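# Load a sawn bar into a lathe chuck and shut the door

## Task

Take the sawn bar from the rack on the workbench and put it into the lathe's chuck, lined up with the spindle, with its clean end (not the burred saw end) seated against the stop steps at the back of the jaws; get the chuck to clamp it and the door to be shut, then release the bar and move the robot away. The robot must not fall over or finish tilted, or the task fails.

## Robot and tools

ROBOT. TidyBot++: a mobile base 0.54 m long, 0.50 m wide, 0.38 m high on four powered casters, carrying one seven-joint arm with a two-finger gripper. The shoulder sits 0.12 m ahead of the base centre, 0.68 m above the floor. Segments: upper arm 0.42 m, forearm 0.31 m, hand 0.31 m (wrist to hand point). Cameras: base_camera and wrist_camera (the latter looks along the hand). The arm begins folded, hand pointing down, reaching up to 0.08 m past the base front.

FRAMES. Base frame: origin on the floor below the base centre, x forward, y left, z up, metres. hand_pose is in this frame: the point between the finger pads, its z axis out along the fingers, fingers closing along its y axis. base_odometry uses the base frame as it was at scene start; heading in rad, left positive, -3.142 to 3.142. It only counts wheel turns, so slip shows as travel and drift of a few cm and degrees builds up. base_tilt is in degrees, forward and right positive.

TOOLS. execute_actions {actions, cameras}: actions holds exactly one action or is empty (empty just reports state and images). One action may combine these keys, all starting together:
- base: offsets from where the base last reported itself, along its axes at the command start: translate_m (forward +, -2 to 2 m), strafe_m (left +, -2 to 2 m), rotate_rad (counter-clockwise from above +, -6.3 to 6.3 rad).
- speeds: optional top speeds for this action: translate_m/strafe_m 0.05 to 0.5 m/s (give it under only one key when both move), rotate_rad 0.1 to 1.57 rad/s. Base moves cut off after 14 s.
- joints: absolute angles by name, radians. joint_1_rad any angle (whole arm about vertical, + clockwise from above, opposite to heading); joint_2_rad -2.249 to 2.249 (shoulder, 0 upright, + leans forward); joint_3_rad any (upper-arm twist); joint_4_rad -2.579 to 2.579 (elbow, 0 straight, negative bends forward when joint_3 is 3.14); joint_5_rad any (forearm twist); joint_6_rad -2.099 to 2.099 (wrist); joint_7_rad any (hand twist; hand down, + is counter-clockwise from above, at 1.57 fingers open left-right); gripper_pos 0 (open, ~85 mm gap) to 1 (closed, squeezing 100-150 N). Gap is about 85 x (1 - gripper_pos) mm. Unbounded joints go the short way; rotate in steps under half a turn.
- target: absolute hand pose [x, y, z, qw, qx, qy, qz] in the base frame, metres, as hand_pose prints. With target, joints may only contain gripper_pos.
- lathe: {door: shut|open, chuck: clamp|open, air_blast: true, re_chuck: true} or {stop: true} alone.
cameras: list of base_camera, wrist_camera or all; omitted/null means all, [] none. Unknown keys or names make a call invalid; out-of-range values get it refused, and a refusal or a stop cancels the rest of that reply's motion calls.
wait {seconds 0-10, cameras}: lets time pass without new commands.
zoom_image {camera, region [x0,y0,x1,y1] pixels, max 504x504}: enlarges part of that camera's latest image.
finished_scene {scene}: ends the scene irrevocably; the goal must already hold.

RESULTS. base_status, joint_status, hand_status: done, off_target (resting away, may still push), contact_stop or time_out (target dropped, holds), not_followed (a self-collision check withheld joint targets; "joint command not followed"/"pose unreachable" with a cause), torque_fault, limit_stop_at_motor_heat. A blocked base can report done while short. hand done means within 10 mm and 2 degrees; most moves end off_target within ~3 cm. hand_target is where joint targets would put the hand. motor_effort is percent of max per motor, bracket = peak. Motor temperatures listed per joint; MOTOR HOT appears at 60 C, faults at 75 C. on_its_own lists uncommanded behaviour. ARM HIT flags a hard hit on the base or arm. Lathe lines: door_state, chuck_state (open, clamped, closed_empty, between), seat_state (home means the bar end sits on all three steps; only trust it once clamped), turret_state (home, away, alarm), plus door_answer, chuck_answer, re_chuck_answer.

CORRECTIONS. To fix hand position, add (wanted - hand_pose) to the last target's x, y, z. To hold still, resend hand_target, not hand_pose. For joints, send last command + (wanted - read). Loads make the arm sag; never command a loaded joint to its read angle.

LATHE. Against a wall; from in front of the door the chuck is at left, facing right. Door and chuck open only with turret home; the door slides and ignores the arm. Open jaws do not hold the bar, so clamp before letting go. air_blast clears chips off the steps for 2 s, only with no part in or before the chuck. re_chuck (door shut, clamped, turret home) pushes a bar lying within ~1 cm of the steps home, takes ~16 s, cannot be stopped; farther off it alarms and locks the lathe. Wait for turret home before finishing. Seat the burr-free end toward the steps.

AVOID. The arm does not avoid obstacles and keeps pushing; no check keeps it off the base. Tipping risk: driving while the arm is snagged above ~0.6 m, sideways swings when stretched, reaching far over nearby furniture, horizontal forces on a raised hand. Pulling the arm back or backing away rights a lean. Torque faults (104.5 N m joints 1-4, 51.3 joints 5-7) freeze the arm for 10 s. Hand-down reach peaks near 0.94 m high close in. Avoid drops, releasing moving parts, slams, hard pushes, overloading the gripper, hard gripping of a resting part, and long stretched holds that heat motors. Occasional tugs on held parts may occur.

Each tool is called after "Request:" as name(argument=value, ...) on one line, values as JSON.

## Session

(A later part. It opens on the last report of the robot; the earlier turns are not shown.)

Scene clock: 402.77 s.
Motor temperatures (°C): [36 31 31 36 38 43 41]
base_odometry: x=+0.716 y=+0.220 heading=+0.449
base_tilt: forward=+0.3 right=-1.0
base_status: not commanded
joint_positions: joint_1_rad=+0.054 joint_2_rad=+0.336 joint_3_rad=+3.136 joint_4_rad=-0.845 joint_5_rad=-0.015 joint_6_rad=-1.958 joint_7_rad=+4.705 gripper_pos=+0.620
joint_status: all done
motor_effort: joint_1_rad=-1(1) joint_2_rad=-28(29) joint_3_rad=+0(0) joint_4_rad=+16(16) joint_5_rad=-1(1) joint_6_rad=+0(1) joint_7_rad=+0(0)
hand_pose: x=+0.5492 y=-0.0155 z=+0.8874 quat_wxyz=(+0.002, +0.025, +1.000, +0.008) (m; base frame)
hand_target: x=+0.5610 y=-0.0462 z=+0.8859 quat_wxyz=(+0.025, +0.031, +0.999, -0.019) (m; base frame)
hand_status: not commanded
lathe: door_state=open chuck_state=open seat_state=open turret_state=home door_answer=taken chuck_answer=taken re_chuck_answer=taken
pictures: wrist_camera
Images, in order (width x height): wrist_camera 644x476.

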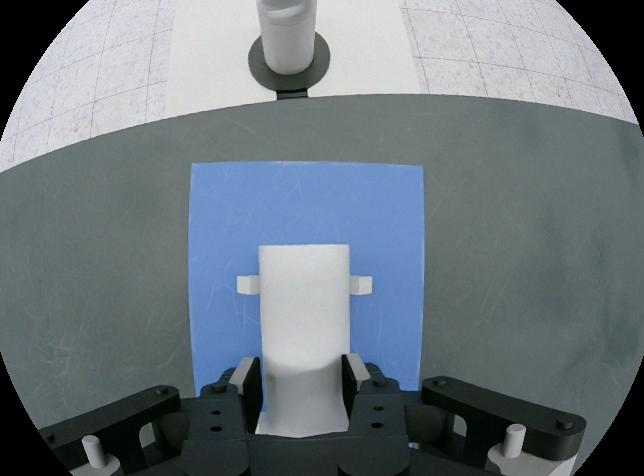

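Request:
zoom_image(camera="wrist_camera", region=[220, 330, 390, 450])

Scaled by 2.965.

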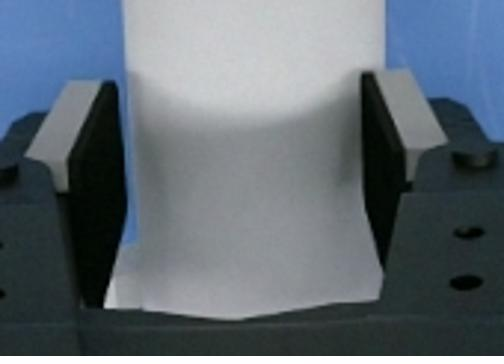

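Request:
execute_actions(actions=[{"base": {"strafe_m": 0.002}, "joints": {"gripper_pos": 0.42}}], cameras=[])

Request:
execute_actions(actions=[{"joints": {"joint_2_rad": 0.300, "joint_4_rad": -1.008, "joint_6_rad": -1.783}}], cameras=["wrist_camera"])

Request:
zoom_image(camera="wrist_camera", region=[200, 320, 410, 460])

Scene clock: 443.70 s.
Motor temperatures (°C): [36 32 31 36 38 43 41]
base_odometry: x=+0.715 y=+0.221 heading=+0.449
base_tilt: forward=+0.3 right=-1.0
base_status: done
joint_positions: joint_1_rad=+0.057 joint_2_rad=+0.335 joint_3_rad=+3.138 joint_4_rad=-0.845 joint_5_rad=-0.015 joint_6_rad=-1.958 joint_7_rad=+4.706 gripper_pos=+0.420
joint_status: all done
motor_effort: joint_1_rad=-1(4) joint_2_rad=-29(29) joint_3_rad=+0(2) joint_4_rad=+16(16) joint_5_rad=-1(1) joint_6_rad=+0(0) joint_7_rad=+0(1)
hand_pose: x=+0.5490 y=-0.0175 z=+0.8876 quat_wxyz=(+0.002, +0.027, +1.000, +0.008) (m; base frame)
hand_target: x=+0.5610 y=-0.0462 z=+0.8859 quat_wxyz=(+0.025, +0.031, +0.999, -0.019) (m; base frame)
hand_status: not commanded
lathe: door_state=open chuck_state=open seat_state=open turret_state=home door_answer=taken chuck_answer=taken re_chuck_answer=taken
pictures: none
No camera images: "cameras" was empty.

Scene clock: 444.77 s.
Motor temperatures (°C): [36 32 31 36 38 43 41]
base_odometry: x=+0.715 y=+0.221 heading=+0.449
base_tilt: forward=+0.3 right=-1.0
base_status: not commanded
joint_positions: joint_1_rad=+0.057 joint_2_rad=+0.307 joint_3_rad=+3.138 joint_4_rad=-0.993 joint_5_rad=-0.015 joint_6_rad=-1.846 joint_7_rad=+4.706 gripper_pos=+0.420
joint_status: all done
motor_effort: joint_1_rad=-1(1) joint_2_rad=-28(29) joint_3_rad=+0(0) joint_4_rad=+17(18) joint_5_rad=+0(1) joint_6_rad=+0(1) joint_7_rad=+0(1)
hand_pose: x=+0.5472 y=-0.0171 z=+0.8560 quat_wxyz=(-0.002, +0.028, +1.000, +0.008) (m; base frame)
hand_target: x=+0.5604 y=-0.0467 z=+0.8547 quat_wxyz=(+0.024, +0.030, +0.999, -0.019) (m; base frame)
hand_status: not commanded
lathe: door_state=open chuck_state=open seat_state=open turret_state=home door_answer=taken chuck_answer=taken re_chuck_answer=taken
pictures: wrist_camera
Images, in order (width x height): wrist_camera 644x476.

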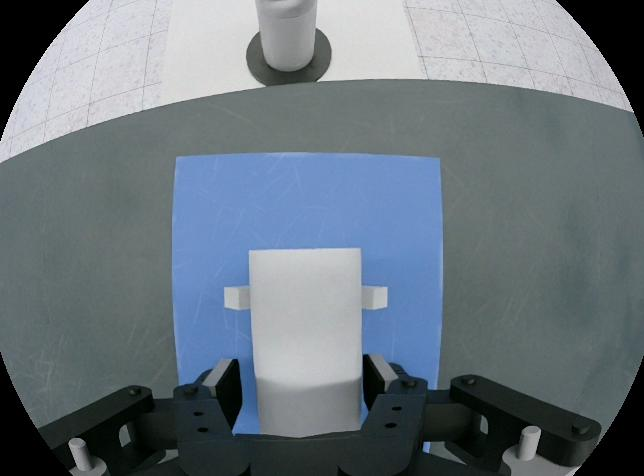

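Scaled by 2.400.

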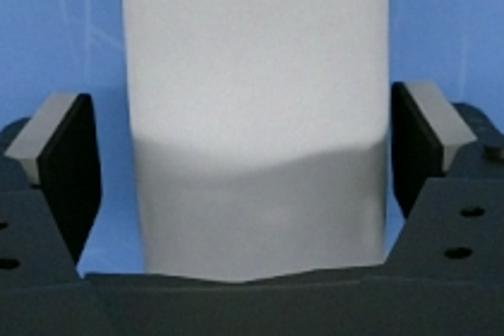

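Request:
execute_actions(actions=[{"joints": {"joint_1_rad": 0.034}}], cameras=["wrist_camera"])

Request:
zoom_image(camera="wrist_camera", region=[200, 320, 410, 460])

Scene clock: 452.20 s.
Motor temperatures (°C): [36 32 31 36 38 43 41]
base_odometry: x=+0.715 y=+0.221 heading=+0.449
base_tilt: forward=+0.3 right=-1.0
base_status: not commanded
joint_positions: joint_1_rad=+0.042 joint_2_rad=+0.306 joint_3_rad=+3.138 joint_4_rad=-0.993 joint_5_rad=-0.015 joint_6_rad=-1.843 joint_7_rad=+4.706 gripper_pos=+0.420
joint_status: all done
motor_effort: joint_1_rad=+0(2) joint_2_rad=-28(28) joint_3_rad=+0(1) joint_4_rad=+17(17) joint_5_rad=+0(1) joint_6_rad=+0(0) joint_7_rad=+0(0)
hand_pose: x=+0.5482 y=-0.0110 z=+0.8563 quat_wxyz=(+0.000, +0.021, +1.000, +0.008) (m; base frame)
hand_target: x=+0.5619 y=-0.0297 z=+0.8547 quat_wxyz=(+0.025, +0.010, +0.999, -0.018) (m; base frame)
hand_status: not commanded
lathe: door_state=open chuck_state=open seat_state=open turret_state=home door_answer=taken chuck_answer=taken re_chuck_answer=taken
pictures: wrist_camera
Images, in order (width x height): wrist_camera 644x476.

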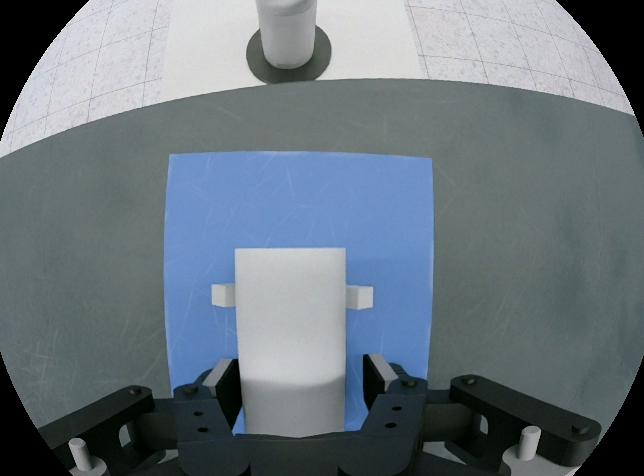

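Scaled by 2.400.

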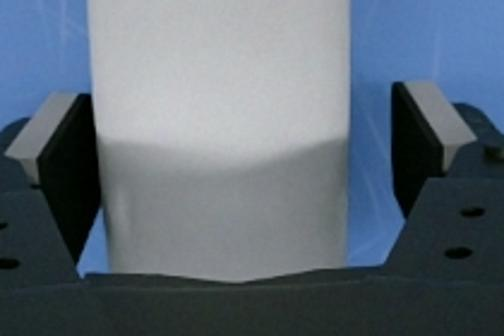

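Request:
execute_actions(actions=[{"joints": {"joint_1_rad": 0.066}}], cameras=["wrist_camera"])

Request:
zoom_image(camera="wrist_camera", region=[200, 320, 410, 460])

Scene clock: 456.90 s.
Motor temperatures (°C): [36 32 31 36 38 43 41]
base_odometry: x=+0.715 y=+0.221 heading=+0.449
base_tilt: forward=+0.3 right=-1.0
base_status: not commanded
joint_positions: joint_1_rad=+0.056 joint_2_rad=+0.306 joint_3_rad=+3.140 joint_4_rad=-0.993 joint_5_rad=-0.015 joint_6_rad=-1.843 joint_7_rad=+4.706 gripper_pos=+0.420
joint_status: all done
motor_effort: joint_1_rad=-1(2) joint_2_rad=-28(28) joint_3_rad=+0(1) joint_4_rad=+17(17) joint_5_rad=+0(1) joint_6_rad=+0(0) joint_7_rad=+0(0)
hand_pose: x=+0.5480 y=-0.0177 z=+0.8563 quat_wxyz=(+0.000, +0.029, +1.000, +0.008) (m; base frame)
hand_target: x=+0.5607 y=-0.0439 z=+0.8547 quat_wxyz=(+0.024, +0.026, +0.999, -0.019) (m; base frame)
hand_status: not commanded
lathe: door_state=open chuck_state=open seat_state=open turret_state=home door_answer=taken chuck_answer=taken re_chuck_answer=taken
pictures: wrist_camera
Images, in order (width x height): wrist_camera 644x476.

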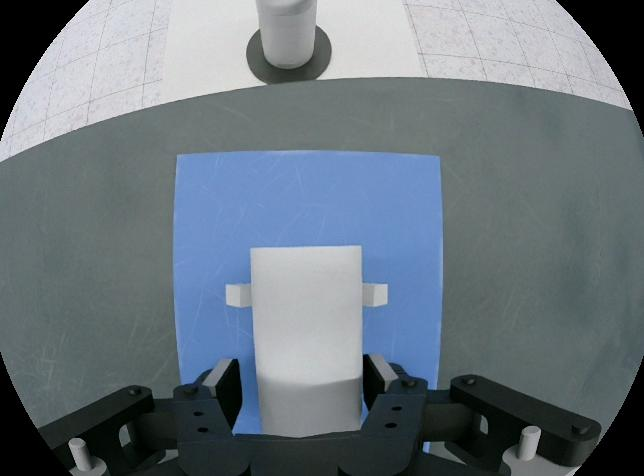

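Scaled by 2.400.

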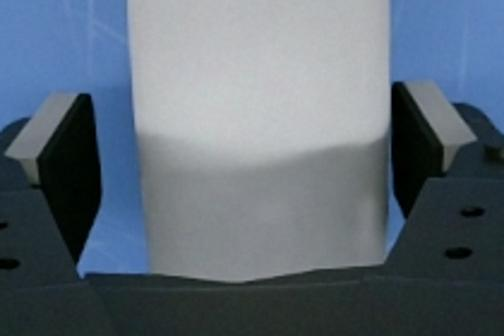

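Request:
execute_actions(actions=[{"joints": {"joint_1_rad": 0.040}}], cameras=["wrist_camera"])

Request:
zoom_image(camera="wrist_camera", region=[200, 320, 410, 460])

Scene clock: 462.43 s.
Motor temperatures (°C): [36 32 31 36 38 43 41]
base_odometry: x=+0.715 y=+0.221 heading=+0.449
base_tilt: forward=+0.3 right=-1.0
base_status: not commanded
joint_positions: joint_1_rad=+0.048 joint_2_rad=+0.306 joint_3_rad=+3.140 joint_4_rad=-0.993 joint_5_rad=-0.015 joint_6_rad=-1.843 joint_7_rad=+4.706 gripper_pos=+0.420
joint_status: all done
motor_effort: joint_1_rad=-1(1) joint_2_rad=-28(29) joint_3_rad=+0(1) joint_4_rad=+16(17) joint_5_rad=-1(1) joint_6_rad=+0(1) joint_7_rad=+0(0)
hand_pose: x=+0.5483 y=-0.0140 z=+0.8563 quat_wxyz=(+0.000, +0.024, +1.000, +0.008) (m; base frame)
hand_target: x=+0.5617 y=-0.0324 z=+0.8547 quat_wxyz=(+0.024, +0.013, +0.999, -0.018) (m; base frame)
hand_status: not commanded
lathe: door_state=open chuck_state=open seat_state=open turret_state=home door_answer=taken chuck_answer=taken re_chuck_answer=taken
pictures: wrist_camera
Images, in order (width x height): wrist_camera 644x476.

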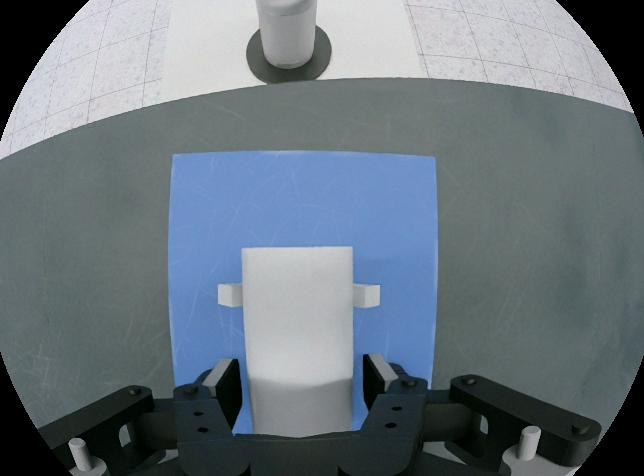

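Scaled by 2.400.

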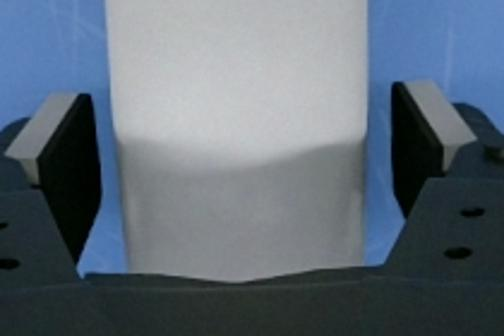

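Request:
execute_actions(actions=[{"joints": {"joint_7_rad": -1.508, "gripper_pos": 0.50}}], cameras=["wrist_camera"])

Request:
zoom_image(camera="wrist_camera", region=[200, 320, 410, 460])

Scene clock: 468.47 s.
Motor temperatures (°C): [36 32 31 36 38 43 41]
base_odometry: x=+0.715 y=+0.221 heading=+0.449
base_tilt: forward=+0.3 right=-1.0
base_status: not commanded
joint_positions: joint_1_rad=+0.048 joint_2_rad=+0.306 joint_3_rad=+3.140 joint_4_rad=-0.993 joint_5_rad=-0.015 joint_6_rad=-1.843 joint_7_rad=+4.736 gripper_pos=+0.500
joint_status: all done
motor_effort: joint_1_rad=-1(1) joint_2_rad=-28(29) joint_3_rad=+0(0) joint_4_rad=+17(17) joint_5_rad=+0(1) joint_6_rad=+0(1) joint_7_rad=+0(1)
hand_pose: x=+0.5483 y=-0.0140 z=+0.8563 quat_wxyz=(+0.000, +0.009, +1.000, +0.008) (m; base frame)
hand_target: x=+0.5617 y=-0.0324 z=+0.8547 quat_wxyz=(+0.024, +0.001, +1.000, -0.019) (m; base frame)
hand_status: not commanded
lathe: door_state=open chuck_state=open seat_state=open turret_state=home door_answer=taken chuck_answer=taken re_chuck_answer=taken
pictures: wrist_camera
Images, in order (width x height): wrist_camera 644x476.

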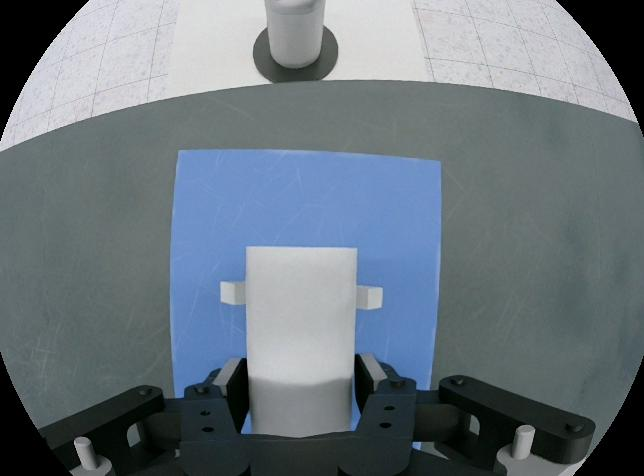

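Scaled by 2.400.

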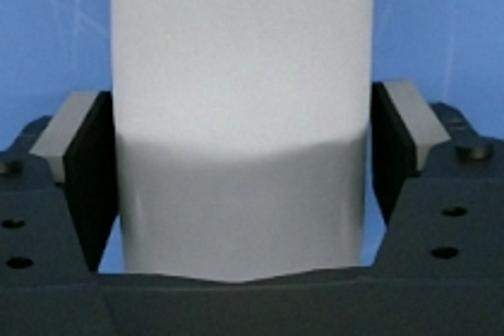

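Request:
execute_actions(actions=[{"joints": {"gripper_pos": 0.57}}], cameras=[])

Scene clock: 470.80 s.
Motor temperatures (°C): [36 32 31 36 38 43 41]
base_odometry: x=+0.715 y=+0.221 heading=+0.449
base_tilt: forward=+0.3 right=-1.0
base_status: not commanded
joint_positions: joint_1_rad=+0.048 joint_2_rad=+0.305 joint_3_rad=+3.140 joint_4_rad=-0.993 joint_5_rad=-0.014 joint_6_rad=-1.842 joint_7_rad=+4.736 gripper_pos=+0.562
joint_status: all done
motor_effort: joint_1_rad=-1(2) joint_2_rad=-28(29) joint_3_rad=+0(1) joint_4_rad=+17(17) joint_5_rad=+0(2) joint_6_rad=-1(1) joint_7_rad=+1(1)
hand_pose: x=+0.5483 y=-0.0143 z=+0.8568 quat_wxyz=(+0.001, +0.010, +1.000, +0.007) (m; base frame)
hand_target: x=+0.5617 y=-0.0324 z=+0.8547 quat_wxyz=(+0.024, +0.001, +1.000, -0.019) (m; base frame)
hand_status: not commanded
lathe: door_state=open chuck_state=open seat_state=open turret_state=home door_answer=taken chuck_answer=taken re_chuck_answer=taken
pictures: none
No camera images: "cameras" was empty.

Request:
execute_actions(actions=[{"joints": {"gripper_pos": 0.65}}], cameras=["wrist_camera"])

Scene clock: 476.17 s.
Motor temperatures (°C): [36 32 31 36 38 43 41]
base_odometry: x=+0.715 y=+0.221 heading=+0.449
base_tilt: forward=+0.3 right=-1.0
base_status: not commanded
joint_positions: joint_1_rad=+0.047 joint_2_rad=+0.303 joint_3_rad=+3.140 joint_4_rad=-0.993 joint_5_rad=-0.014 joint_6_rad=-1.841 joint_7_rad=+4.736 gripper_pos=+0.583
joint_status: gripper_pos off_target (ended at +0.583, target +0.650)
motor_effort: joint_1_rad=-1(1) joint_2_rad=-28(29) joint_3_rad=+0(1) joint_4_rad=+17(18) joint_5_rad=+1(3) joint_6_rad=+0(1) joint_7_rad=+0(2)
hand_pose: x=+0.5482 y=-0.0142 z=+0.8574 quat_wxyz=(+0.002, +0.009, +1.000, +0.007) (m; base frame)
hand_target: x=+0.5617 y=-0.0324 z=+0.8547 quat_wxyz=(+0.024, +0.001, +1.000, -0.019) (m; base frame)
hand_status: not commanded
lathe: door_state=open chuck_state=open seat_state=open turret_state=home door_answer=taken chuck_answer=taken re_chuck_answer=taken
pictures: wrist_camera
Images, in order (width x height): wrist_camera 644x476.

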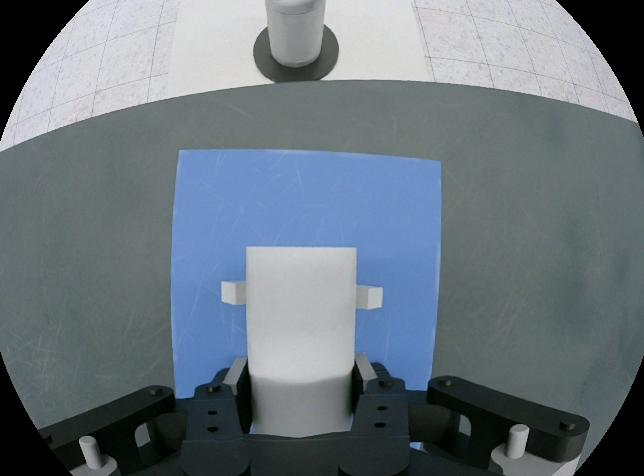

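Request:
execute_actions(actions=[{"joints": {"joint_2_rad": 0.34, "joint_4_rad": -0.85, "joint_6_rad": -1.99}}], cameras=["wrist_camera"])

Scene clock: 485.13 s.
Motor temperatures (°C): [36 32 31 36 38 43 41]
base_odometry: x=+0.715 y=+0.221 heading=+0.449
base_tilt: forward=+0.3 right=-1.0
base_status: not commanded
joint_positions: joint_1_rad=+0.047 joint_2_rad=+0.330 joint_3_rad=+3.140 joint_4_rad=-0.872 joint_5_rad=-0.014 joint_6_rad=-1.935 joint_7_rad=+4.736 gripper_pos=+0.583
joint_status: all done
motor_effort: joint_1_rad=-1(1) joint_2_rad=-31(34) joint_3_rad=+0(0) joint_4_rad=+19(20) joint_5_rad=-1(1) joint_6_rad=+0(2) joint_7_rad=+0(1)
hand_pose: x=+0.5498 y=-0.0144 z=+0.8818 quat_wxyz=(+0.002, +0.009, +1.000, +0.007) (m; base frame)
hand_target: x=+0.5383 y=-0.0300 z=+0.8843 quat_wxyz=(-0.020, +0.003, +1.000, -0.016) (m; base frame)
hand_status: not commanded
lathe: door_state=open chuck_state=open seat_state=open turret_state=home door_answer=taken chuck_answer=taken re_chuck_answer=taken
pictures: wrist_camera
Images, in order (width x height): wrist_camera 644x476.

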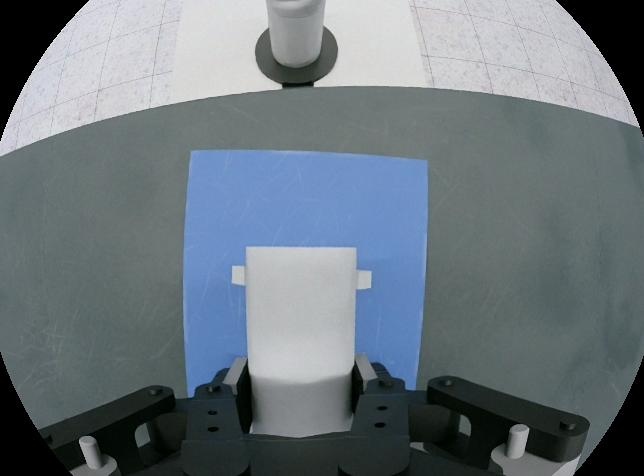

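Request:
execute_actions(actions=[{"joints": {"joint_2_rad": 0.385, "joint_4_rad": -0.65, "joint_6_rad": -2.099, "gripper_pos": 0.9}}], cameras=["wrist_camera"])

Scene clock: 530.67 s.
Motor temperatures (°C): [36 32 31 36 38 43 41]
base_odometry: x=+0.715 y=+0.221 heading=+0.449
base_tilt: forward=+0.3 right=-1.0
base_status: not commanded
joint_positions: joint_1_rad=+0.047 joint_2_rad=+0.368 joint_3_rad=+3.140 joint_4_rad=-0.673 joint_5_rad=-0.014 joint_6_rad=-2.038 joint_7_rad=+4.736 gripper_pos=+0.583
joint_status: gripper_pos off_target (ended at +0.583, target +0.900); the others done
motor_effort: joint_1_rad=-1(1) joint_2_rad=-32(33) joint_3_rad=+0(0) joint_4_rad=+18(20) joint_5_rad=+0(2) joint_6_rad=+1(2) joint_7_rad=+0(1)
hand_pose: x=+0.5608 y=-0.0152 z=+0.9226 quat_wxyz=(+0.031, +0.008, +0.999, +0.005) (m; base frame)
hand_target: x=+0.5488 y=-0.0296 z=+0.9211 quat_wxyz=(+0.003, +0.005, +1.000, -0.017) (m; base frame)
hand_status: not commanded
lathe: door_state=open chuck_state=open seat_state=open turret_state=home door_answer=taken chuck_answer=taken re_chuck_answer=taken
pictures: wrist_camera
Images, in order (width x height): wrist_camera 644x476.

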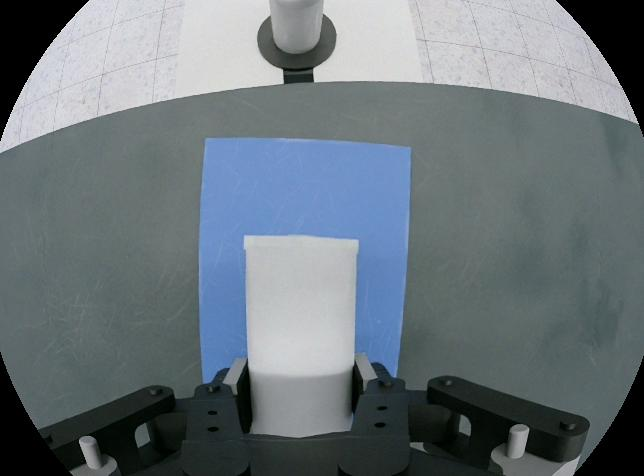

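Request:
execute_actions(actions=[{"base": {"translate_m": -0.42}}], cameras=["wrist_camera"])

Scene clock: 534.77 s.
Motor temperatures (°C): [36 32 31 36 38 43 41]
base_odometry: x=+0.337 y=+0.039 heading=+0.450
base_tilt: forward=+0.3 right=-1.0
base_status: done
joint_positions: joint_1_rad=+0.047 joint_2_rad=+0.381 joint_3_rad=+3.141 joint_4_rad=-0.670 joint_5_rad=-0.014 joint_6_rad=-2.052 joint_7_rad=+4.736 gripper_pos=+0.583
joint_status: not commanded
motor_effort: joint_1_rad=-1(3) joint_2_rad=-33(37) joint_3_rad=+0(1) joint_4_rad=+17(18) joint_5_rad=+0(2) joint_6_rad=+0(2) joint_7_rad=+0(1)
hand_pose: x=+0.5600 y=-0.0153 z=+0.9175 quat_wxyz=(+0.019, +0.008, +1.000, +0.005) (m; base frame)
hand_target: x=+0.5488 y=-0.0296 z=+0.9211 quat_wxyz=(+0.003, +0.005, +1.000, -0.017) (m; base frame)
hand_status: not commanded
lathe: door_state=open chuck_state=open seat_state=open turret_state=home door_answer=taken chuck_answer=taken re_chuck_answer=taken
pictures: wrist_camera
Images, in order (width x height): wrist_camera 644x476.

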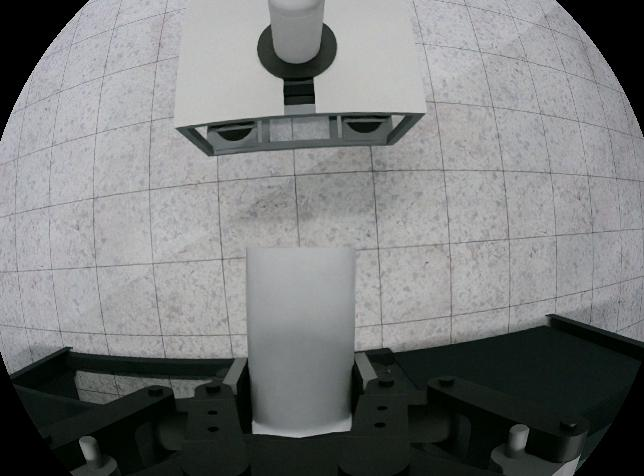

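Request:
execute_actions(actions=[{"base": {"translate_m": -1.02, "strafe_m": -0.09, "rotate_rad": 3.14}, "speeds": {"translate_m": 0.4, "rotate_rad": 1.0}, "joints": {"joint_1_rad": 0.0, "joint_2_rad": -0.337, "joint_3_rad": 3.1416, "joint_4_rad": -1.994, "joint_5_rad": 0.0, "joint_6_rad": 0.12, "joint_7_rad": 3.14}}], cameras=["wrist_camera"])

Scene clock: 550.17 s.
Motor temperatures (°C): [36 32 31 36 38 43 41]
base_odometry: x=-0.543 y=-0.486 heading=-2.694
base_tilt: forward=+0.3 right=-1.0
base_status: done
joint_positions: joint_1_rad=+0.010 joint_2_rad=-0.310 joint_3_rad=+3.145 joint_4_rad=-2.001 joint_5_rad=-0.013 joint_6_rad=+0.041 joint_7_rad=+3.185 gripper_pos=+0.583
joint_status: all done
motor_effort: joint_1_rad=-1(5) joint_2_rad=-15(38) joint_3_rad=+0(3) joint_4_rad=+27(29) joint_5_rad=-1(3) joint_6_rad=+13(13) joint_7_rad=+0(1)
hand_pose: x=+0.6130 y=-0.0061 z=+1.0200 quat_wxyz=(+0.490, +0.516, +0.523, +0.469) (m; base frame)
hand_target: x=+0.6042 y=+0.0013 z=+1.0624 quat_wxyz=(+0.508, +0.492, +0.491, +0.509) (m; base frame)
hand_status: not commanded
lathe: door_state=open chuck_state=open seat_state=open turret_state=home door_answer=taken chuck_answer=taken re_chuck_answer=taken
pictures: wrist_camera
Images, in order (width x height): wrist_camera 644x476.

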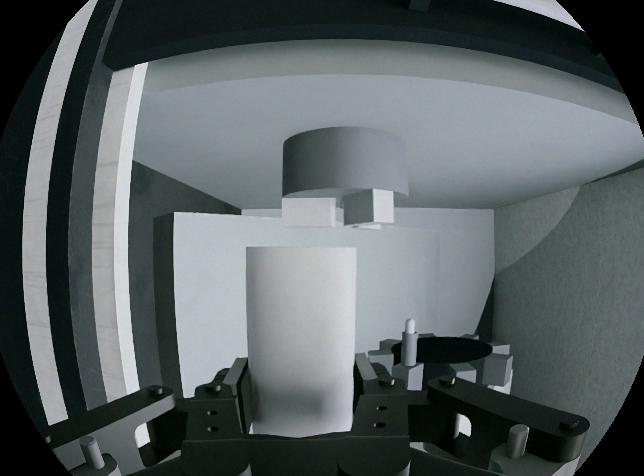

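Request:
zoom_image(camera="wrist_camera", region=[240, 110, 440, 260])

Request:
zoom_image(camera="wrist_camera", region=[20, 30, 220, 450])

Scaled by 2.520.

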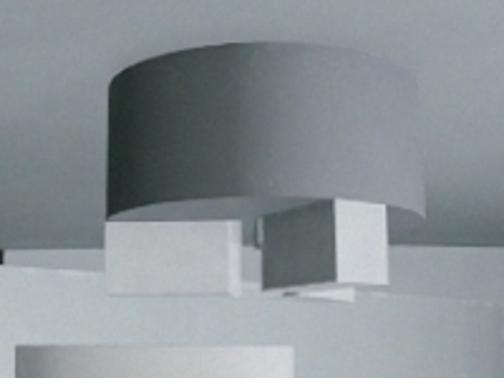

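Scaled by 1.200.

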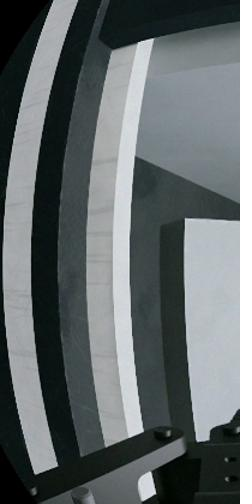

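Request:
execute_actions(actions=[])

Scene clock: 590.40 s.
Motor temperatures (°C): [36 31 30 36 38 43 40]
base_odometry: x=-0.543 y=-0.486 heading=-2.694
base_tilt: forward=+0.3 right=-1.0
base_status: done
joint_positions: joint_1_rad=+0.010 joint_2_rad=-0.310 joint_3_rad=+3.145 joint_4_rad=-2.001 joint_5_rad=-0.013 joint_6_rad=+0.042 joint_7_rad=+3.184 gripper_pos=+0.583
joint_status: all done
motor_effort: joint_1_rad=-1(5) joint_2_rad=-15(38) joint_3_rad=+0(3) joint_4_rad=+28(29) joint_5_rad=+0(3) joint_6_rad=+12(13) joint_7_rad=+0(1)
hand_pose: x=+0.6130 y=-0.0061 z=+1.0203 quat_wxyz=(+0.490, +0.516, +0.523, +0.470) (m; base frame)
hand_target: x=+0.6042 y=+0.0013 z=+1.0624 quat_wxyz=(+0.508, +0.492, +0.491, +0.509) (m; base frame)
hand_status: not commanded
lathe: door_state=open chuck_state=open seat_state=open turret_state=home door_answer=taken chuck_answer=taken re_chuck_answer=taken
pictures: base_camera, wrist_camera
Images, in order (width x height): base_camera 644x364, wrist_camera 644x476.

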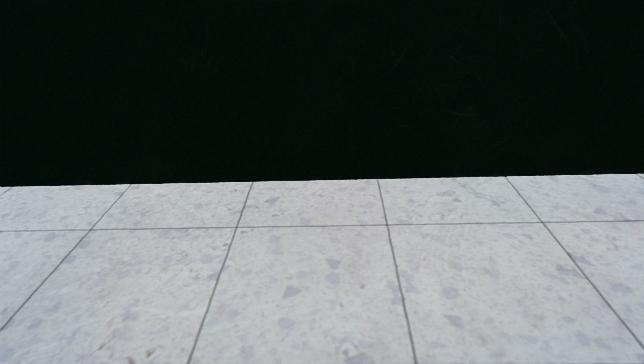

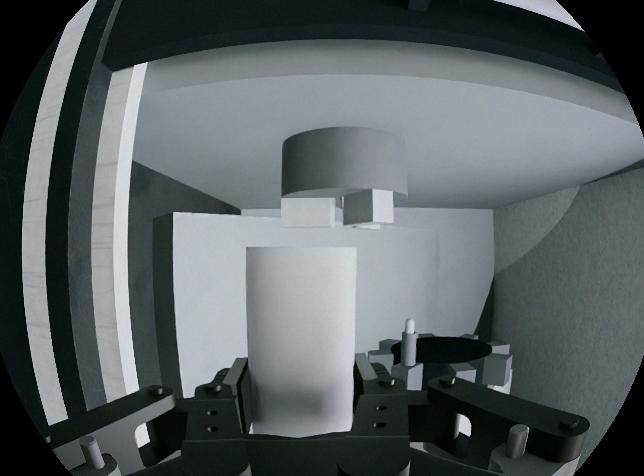

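Request:
execute_actions(actions=[{"base": {"strafe_m": -0.06}, "joints": {"joint_1_rad": 0.0, "joint_2_rad": -0.13, "joint_3_rad": 3.1416, "joint_4_rad": -1.849, "joint_5_rad": 0.0, "joint_6_rad": 0.221, "joint_7_rad": 3.111, "gripper_pos": 0.9}}], cameras=["wrist_camera"])

Request:
zoom_image(camera="wrist_camera", region=[0, 0, 322, 476])

Scene clock: 629.60 s.
Motor temperatures (°C): [36 31 30 36 38 43 40]
base_odometry: x=-0.569 y=-0.431 heading=-2.693
base_tilt: forward=+0.3 right=-1.0
base_status: done
joint_positions: joint_1_rad=+0.010 joint_2_rad=-0.123 joint_3_rad=+3.145 joint_4_rad=-1.884 joint_5_rad=-0.013 joint_6_rad=+0.141 joint_7_rad=+3.156 gripper_pos=+0.583
joint_status: gripper_pos off_target (ended at +0.583, target +0.900); the others done
motor_effort: joint_1_rad=-1(3) joint_2_rad=-21(25) joint_3_rad=+0(4) joint_4_rad=+27(29) joint_5_rad=+0(2) joint_6_rad=+12(14) joint_7_rad=-1(1)
hand_pose: x=+0.6870 y=-0.0072 z=+1.0248 quat_wxyz=(+0.492, +0.516, +0.509, +0.483) (m; base frame)
hand_target: x=+0.6858 y=+0.0013 z=+1.0752 quat_wxyz=(+0.510, +0.489, +0.474, +0.526) (m; base frame)
hand_status: not commanded
lathe: door_state=open chuck_state=open seat_state=open turret_state=home door_answer=taken chuck_answer=taken re_chuck_answer=taken
pictures: wrist_camera
Images, in order (width x height): wrist_camera 644x476.

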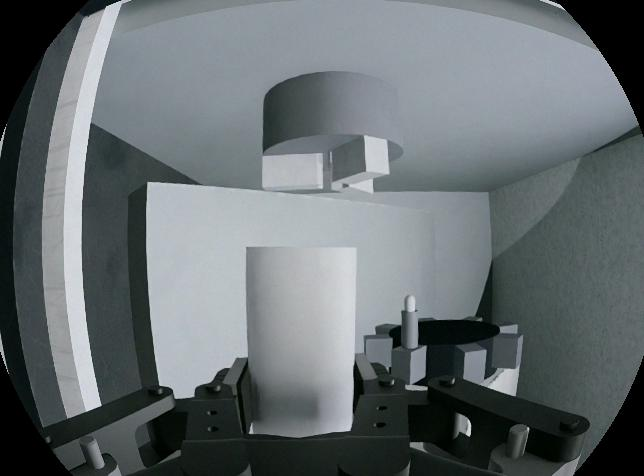

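Scaled by 1.059.

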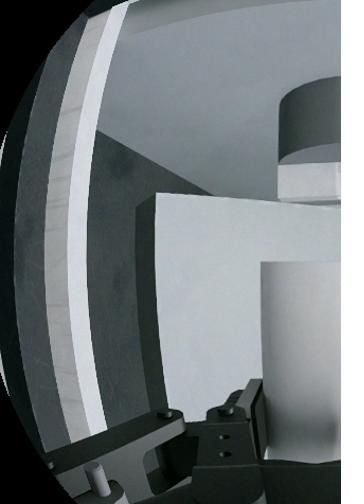

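Request:
execute_actions(actions=[{"base": {"translate_m": 0.22}, "speeds": {"translate_m": 0.2}, "joints": {"joint_1_rad": 0.0, "joint_2_rad": -0.13, "joint_3_rad": 3.1416, "joint_4_rad": -1.809, "joint_5_rad": 0.0, "joint_6_rad": 0.23, "joint_7_rad": 3.111, "gripper_pos": 0.9}}], cameras=["wrist_camera", "base_camera"])

Request:
zoom_image(camera="wrist_camera", region=[220, 20, 480, 280])

Scene clock: 654.37 s.
Motor temperatures (°C): [36 31 30 37 38 43 40]
base_odometry: x=-0.767 y=-0.527 heading=-2.693
base_tilt: forward=+0.3 right=-1.0
base_status: done
joint_positions: joint_1_rad=+0.010 joint_2_rad=-0.117 joint_3_rad=+3.145 joint_4_rad=-1.839 joint_5_rad=-0.013 joint_6_rad=+0.157 joint_7_rad=+3.155 gripper_pos=+0.583
joint_status: gripper_pos off_target (ended at +0.583, target +0.900); the others done
motor_effort: joint_1_rad=-1(1) joint_2_rad=-22(26) joint_3_rad=+0(1) joint_4_rad=+28(30) joint_5_rad=+0(2) joint_6_rad=+13(14) joint_7_rad=+0(1)
hand_pose: x=+0.6918 y=-0.0073 z=+1.0542 quat_wxyz=(+0.505, +0.502, +0.495, +0.497) (m; base frame)
hand_target: x=+0.6860 y=+0.0013 z=+1.1029 quat_wxyz=(+0.521, +0.476, +0.461, +0.538) (m; base frame)
hand_status: not commanded
lathe: door_state=open chuck_state=open seat_state=open turret_state=home door_answer=taken chuck_answer=taken re_chuck_answer=taken
pictures: base_camera, wrist_camera
Images, in order (width x height): base_camera 644x364, wrist_camera 644x476.

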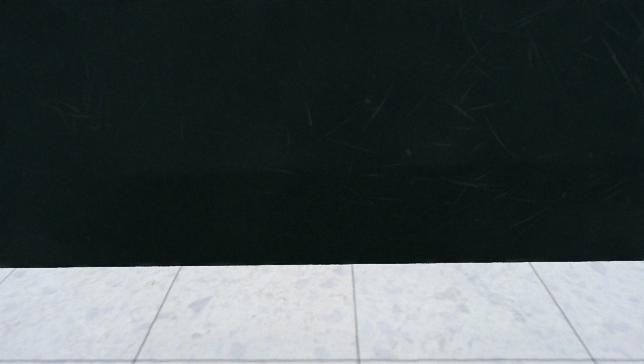

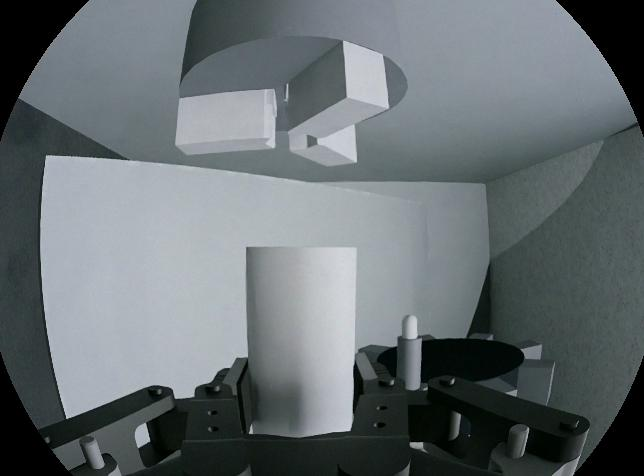

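Scaled by 1.938.

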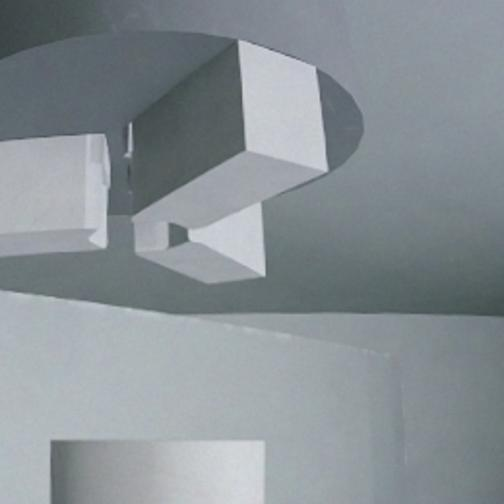

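Request:
zoom_image(camera="wrist_camera", region=[0, 60, 180, 200])

Request:
zoom_image(camera="wrist_camera", region=[464, 80, 644, 220])

Scaled by 2.800.

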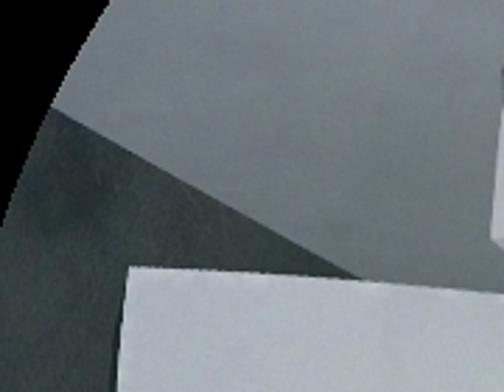

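Scaled by 2.800.

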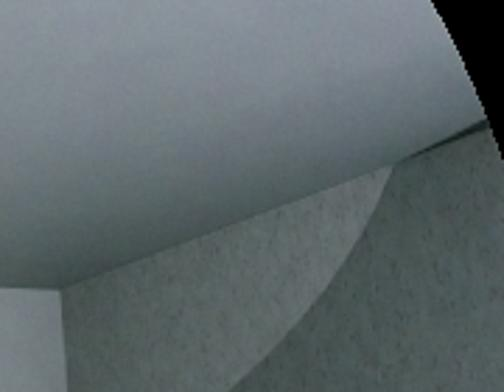

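Request:
zoom_image(camera="wrist_camera", region=[20, 150, 120, 290])

Request:
zoom_image(camera="wrist_camera", region=[20, 280, 120, 420])

Scaled by 3.600.

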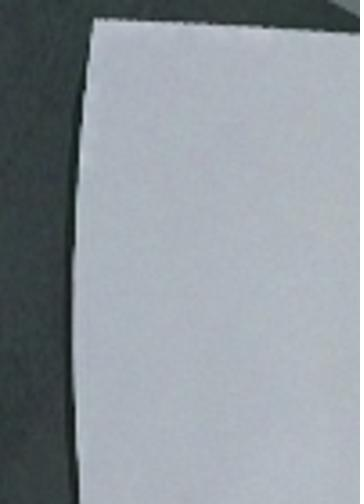

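Scaled by 3.600.

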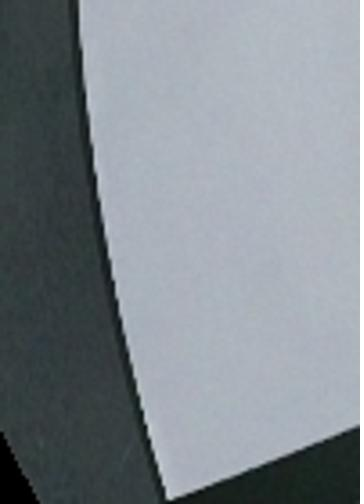

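Request:
execute_actions(actions=[{"base": {"translate_m": 0.10}, "speeds": {"translate_m": 0.2}}], cameras=["wrist_camera"])

Request:
zoom_image(camera="wrist_camera", region=[150, 0, 402, 252])

Scene clock: 746.23 s.
Motor temperatures (°C): [36 31 30 37 38 43 40]
base_odometry: x=-0.858 y=-0.570 heading=-2.694
base_tilt: forward=+0.3 right=-1.0
base_status: done
joint_positions: joint_1_rad=+0.010 joint_2_rad=-0.115 joint_3_rad=+3.145 joint_4_rad=-1.839 joint_5_rad=-0.013 joint_6_rad=+0.157 joint_7_rad=+3.155 gripper_pos=+0.583
joint_status: not commanded
motor_effort: joint_1_rad=+0(1) joint_2_rad=-23(26) joint_3_rad=+0(1) joint_4_rad=+28(29) joint_5_rad=+0(1) joint_6_rad=+12(13) joint_7_rad=+0(1)
hand_pose: x=+0.6925 y=-0.0073 z=+1.0534 quat_wxyz=(+0.505, +0.503, +0.495, +0.497) (m; base frame)
hand_target: x=+0.6860 y=+0.0013 z=+1.1029 quat_wxyz=(+0.521, +0.476, +0.461, +0.538) (m; base frame)
hand_status: not commanded
lathe: door_state=open chuck_state=open seat_state=open turret_state=home door_answer=taken chuck_answer=taken re_chuck_answer=taken
pictures: wrist_camera
Images, in order (width x height): wrist_camera 644x476.

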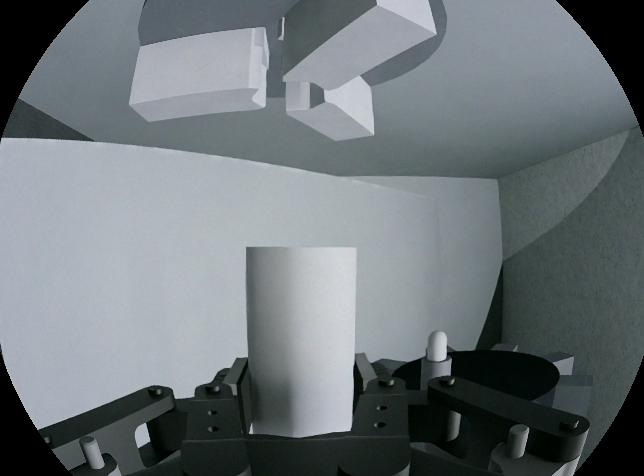

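Scaled by 2.000.

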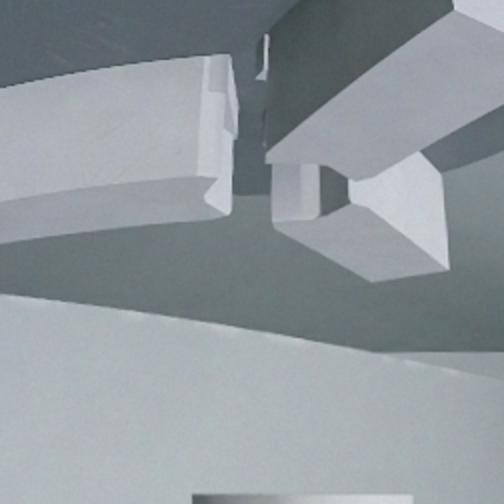

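Request:
execute_actions(actions=[{"base": {"translate_m": 0.0855}, "speeds": {"translate_m": 0.15}, "joints": {"joint_1_rad": 0.0, "joint_2_rad": -0.13, "joint_3_rad": 3.1416, "joint_4_rad": -1.858, "joint_5_rad": 0.0, "joint_6_rad": 0.256, "joint_7_rad": 3.111, "gripper_pos": 0.9}}], cameras=["wrist_camera"])

Request:
zoom_image(camera="wrist_camera", region=[100, 0, 400, 252])

Scene clock: 792.30 s.
Motor temperatures (°C): [35 31 30 37 38 43 40]
base_odometry: x=-0.935 y=-0.607 heading=-2.694
base_tilt: forward=+0.3 right=-1.0
base_status: done
joint_positions: joint_1_rad=+0.010 joint_2_rad=-0.116 joint_3_rad=+3.145 joint_4_rad=-1.871 joint_5_rad=-0.013 joint_6_rad=+0.182 joint_7_rad=+3.155 gripper_pos=+0.583
joint_status: gripper_pos off_target (ended at +0.583, target +0.900); the others done
motor_effort: joint_1_rad=-1(2) joint_2_rad=-22(26) joint_3_rad=+0(1) joint_4_rad=+28(29) joint_5_rad=+0(2) joint_6_rad=+13(14) joint_7_rad=+0(1)
hand_pose: x=+0.6907 y=-0.0074 z=+1.0412 quat_wxyz=(+0.503, +0.505, +0.497, +0.495) (m; base frame)
hand_target: x=+0.6847 y=+0.0014 z=+1.0805 quat_wxyz=(+0.516, +0.482, +0.467, +0.532) (m; base frame)
hand_status: not commanded
lathe: door_state=open chuck_state=open seat_state=open turret_state=home door_answer=taken chuck_answer=taken re_chuck_answer=taken
pictures: wrist_camera
Images, in order (width x height): wrist_camera 644x476.

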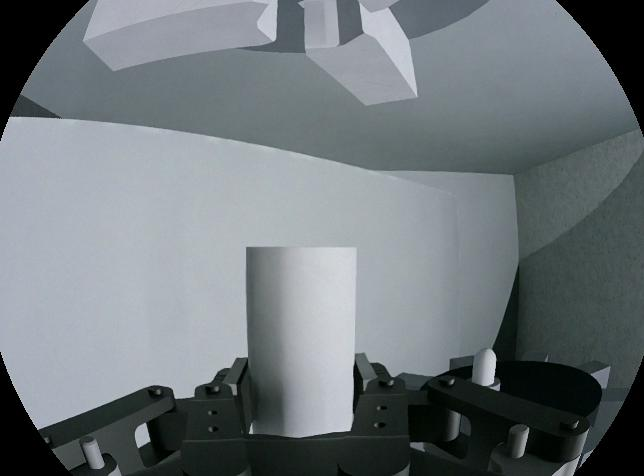

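Scaled by 1.680.

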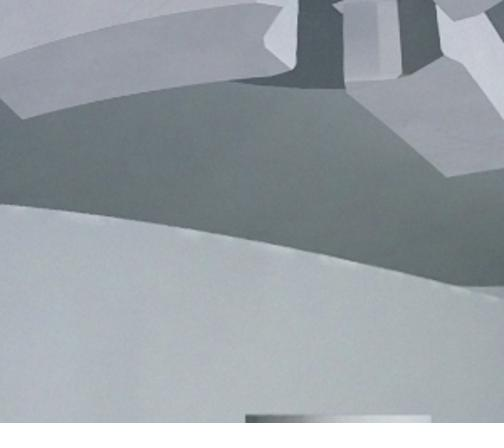

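Request:
execute_actions(actions=[{"base": {"translate_m": 0.005, "strafe_m": 0.072}, "speeds": {"strafe_m": 0.08}, "joints": {"joint_1_rad": 0.0, "joint_2_rad": -0.13, "joint_3_rad": 3.1416, "joint_4_rad": -1.832, "joint_5_rad": 0.0, "joint_6_rad": 0.256, "joint_7_rad": 3.111, "gripper_pos": 0.9}}], cameras=["wrist_camera"])

Request:
zoom_image(camera="wrist_camera", region=[180, 60, 432, 312])

Scene clock: 835.20 s.
Motor temperatures (°C): [35 31 30 37 38 43 40]
base_odometry: x=-0.908 y=-0.675 heading=-2.694
base_tilt: forward=+0.3 right=-1.0
base_status: done
joint_positions: joint_1_rad=+0.008 joint_2_rad=-0.116 joint_3_rad=+3.145 joint_4_rad=-1.859 joint_5_rad=-0.013 joint_6_rad=+0.183 joint_7_rad=+3.155 gripper_pos=+0.583
joint_status: gripper_pos off_target (ended at +0.583, target +0.900); the others done
motor_effort: joint_1_rad=-1(4) joint_2_rad=-22(24) joint_3_rad=+0(3) joint_4_rad=+28(29) joint_5_rad=+0(1) joint_6_rad=+12(13) joint_7_rad=-1(1)
hand_pose: x=+0.6914 y=-0.0064 z=+1.0490 quat_wxyz=(+0.506, +0.501, +0.494, +0.499) (m; base frame)
hand_target: x=+0.6850 y=+0.0014 z=+1.0966 quat_wxyz=(+0.522, +0.475, +0.461, +0.538) (m; base frame)
hand_status: not commanded
lathe: door_state=open chuck_state=open seat_state=open turret_state=home door_answer=taken chuck_answer=taken re_chuck_answer=taken
pictures: wrist_camera
Images, in order (width x height): wrist_camera 644x476.

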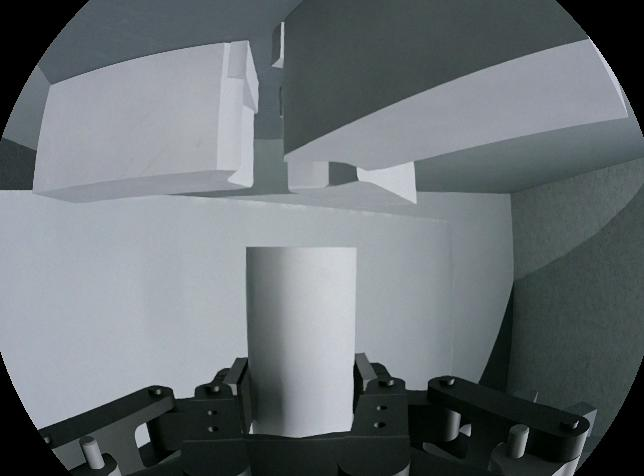

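Scaled by 2.000.

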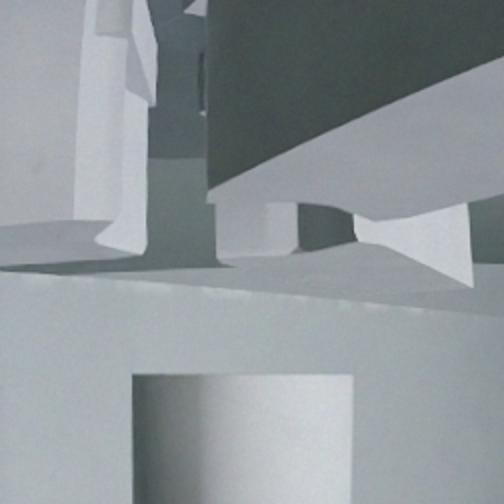

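Request:
zoom_image(camera="wrist_camera", region=[200, 130, 326, 256])

Request:
zoom_image(camera="wrist_camera", region=[280, 110, 440, 256])

Scaled by 4.000.

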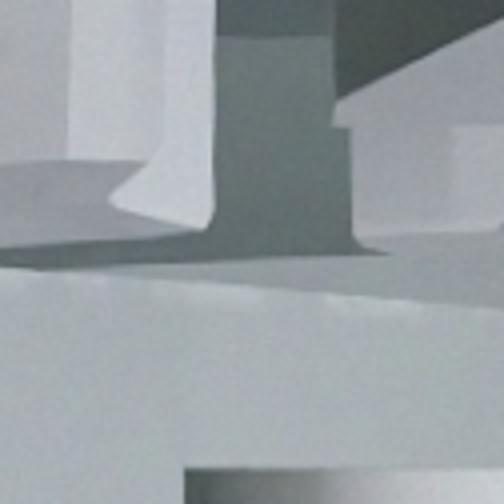

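Scaled by 3.150.

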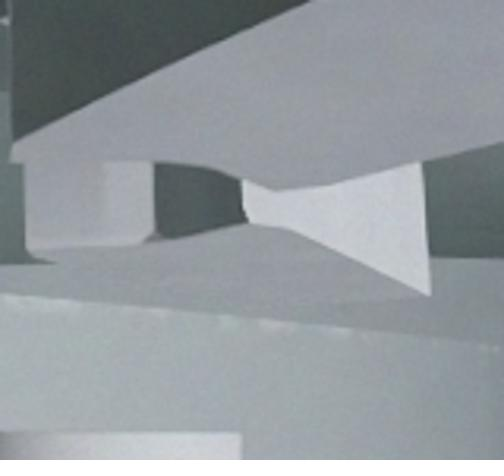

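Request:
execute_actions(actions=[{"base": {"translate_m": -0.002, "strafe_m": 0.019}, "speeds": {"strafe_m": 0.06}}], cameras=["wrist_camera"])

Request:
zoom_image(camera="wrist_camera", region=[200, 130, 440, 270])

Scene clock: 868.93 s.
Motor temperatures (°C): [35 31 30 37 38 43 40]
base_odometry: x=-0.898 y=-0.691 heading=-2.694
base_tilt: forward=+0.3 right=-1.1
base_status: done
joint_positions: joint_1_rad=+0.008 joint_2_rad=-0.116 joint_3_rad=+3.145 joint_4_rad=-1.859 joint_5_rad=-0.013 joint_6_rad=+0.183 joint_7_rad=+3.155 gripper_pos=+0.583
joint_status: not commanded
motor_effort: joint_1_rad=-1(3) joint_2_rad=-23(24) joint_3_rad=+0(3) joint_4_rad=+28(28) joint_5_rad=-1(1) joint_6_rad=+12(13) joint_7_rad=+0(1)
hand_pose: x=+0.6914 y=-0.0061 z=+1.0490 quat_wxyz=(+0.506, +0.501, +0.494, +0.499) (m; base frame)
hand_target: x=+0.6850 y=+0.0014 z=+1.0966 quat_wxyz=(+0.522, +0.475, +0.461, +0.538) (m; base frame)
hand_status: not commanded
lathe: door_state=open chuck_state=open seat_state=open turret_state=home door_answer=taken chuck_answer=taken re_chuck_answer=taken
pictures: wrist_camera
Images, in order (width x height): wrist_camera 644x476.

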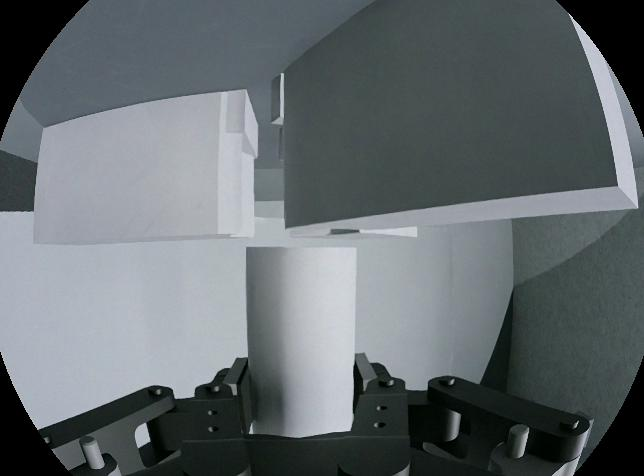

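Scaled by 2.100.

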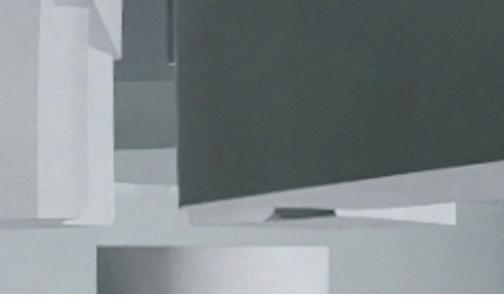

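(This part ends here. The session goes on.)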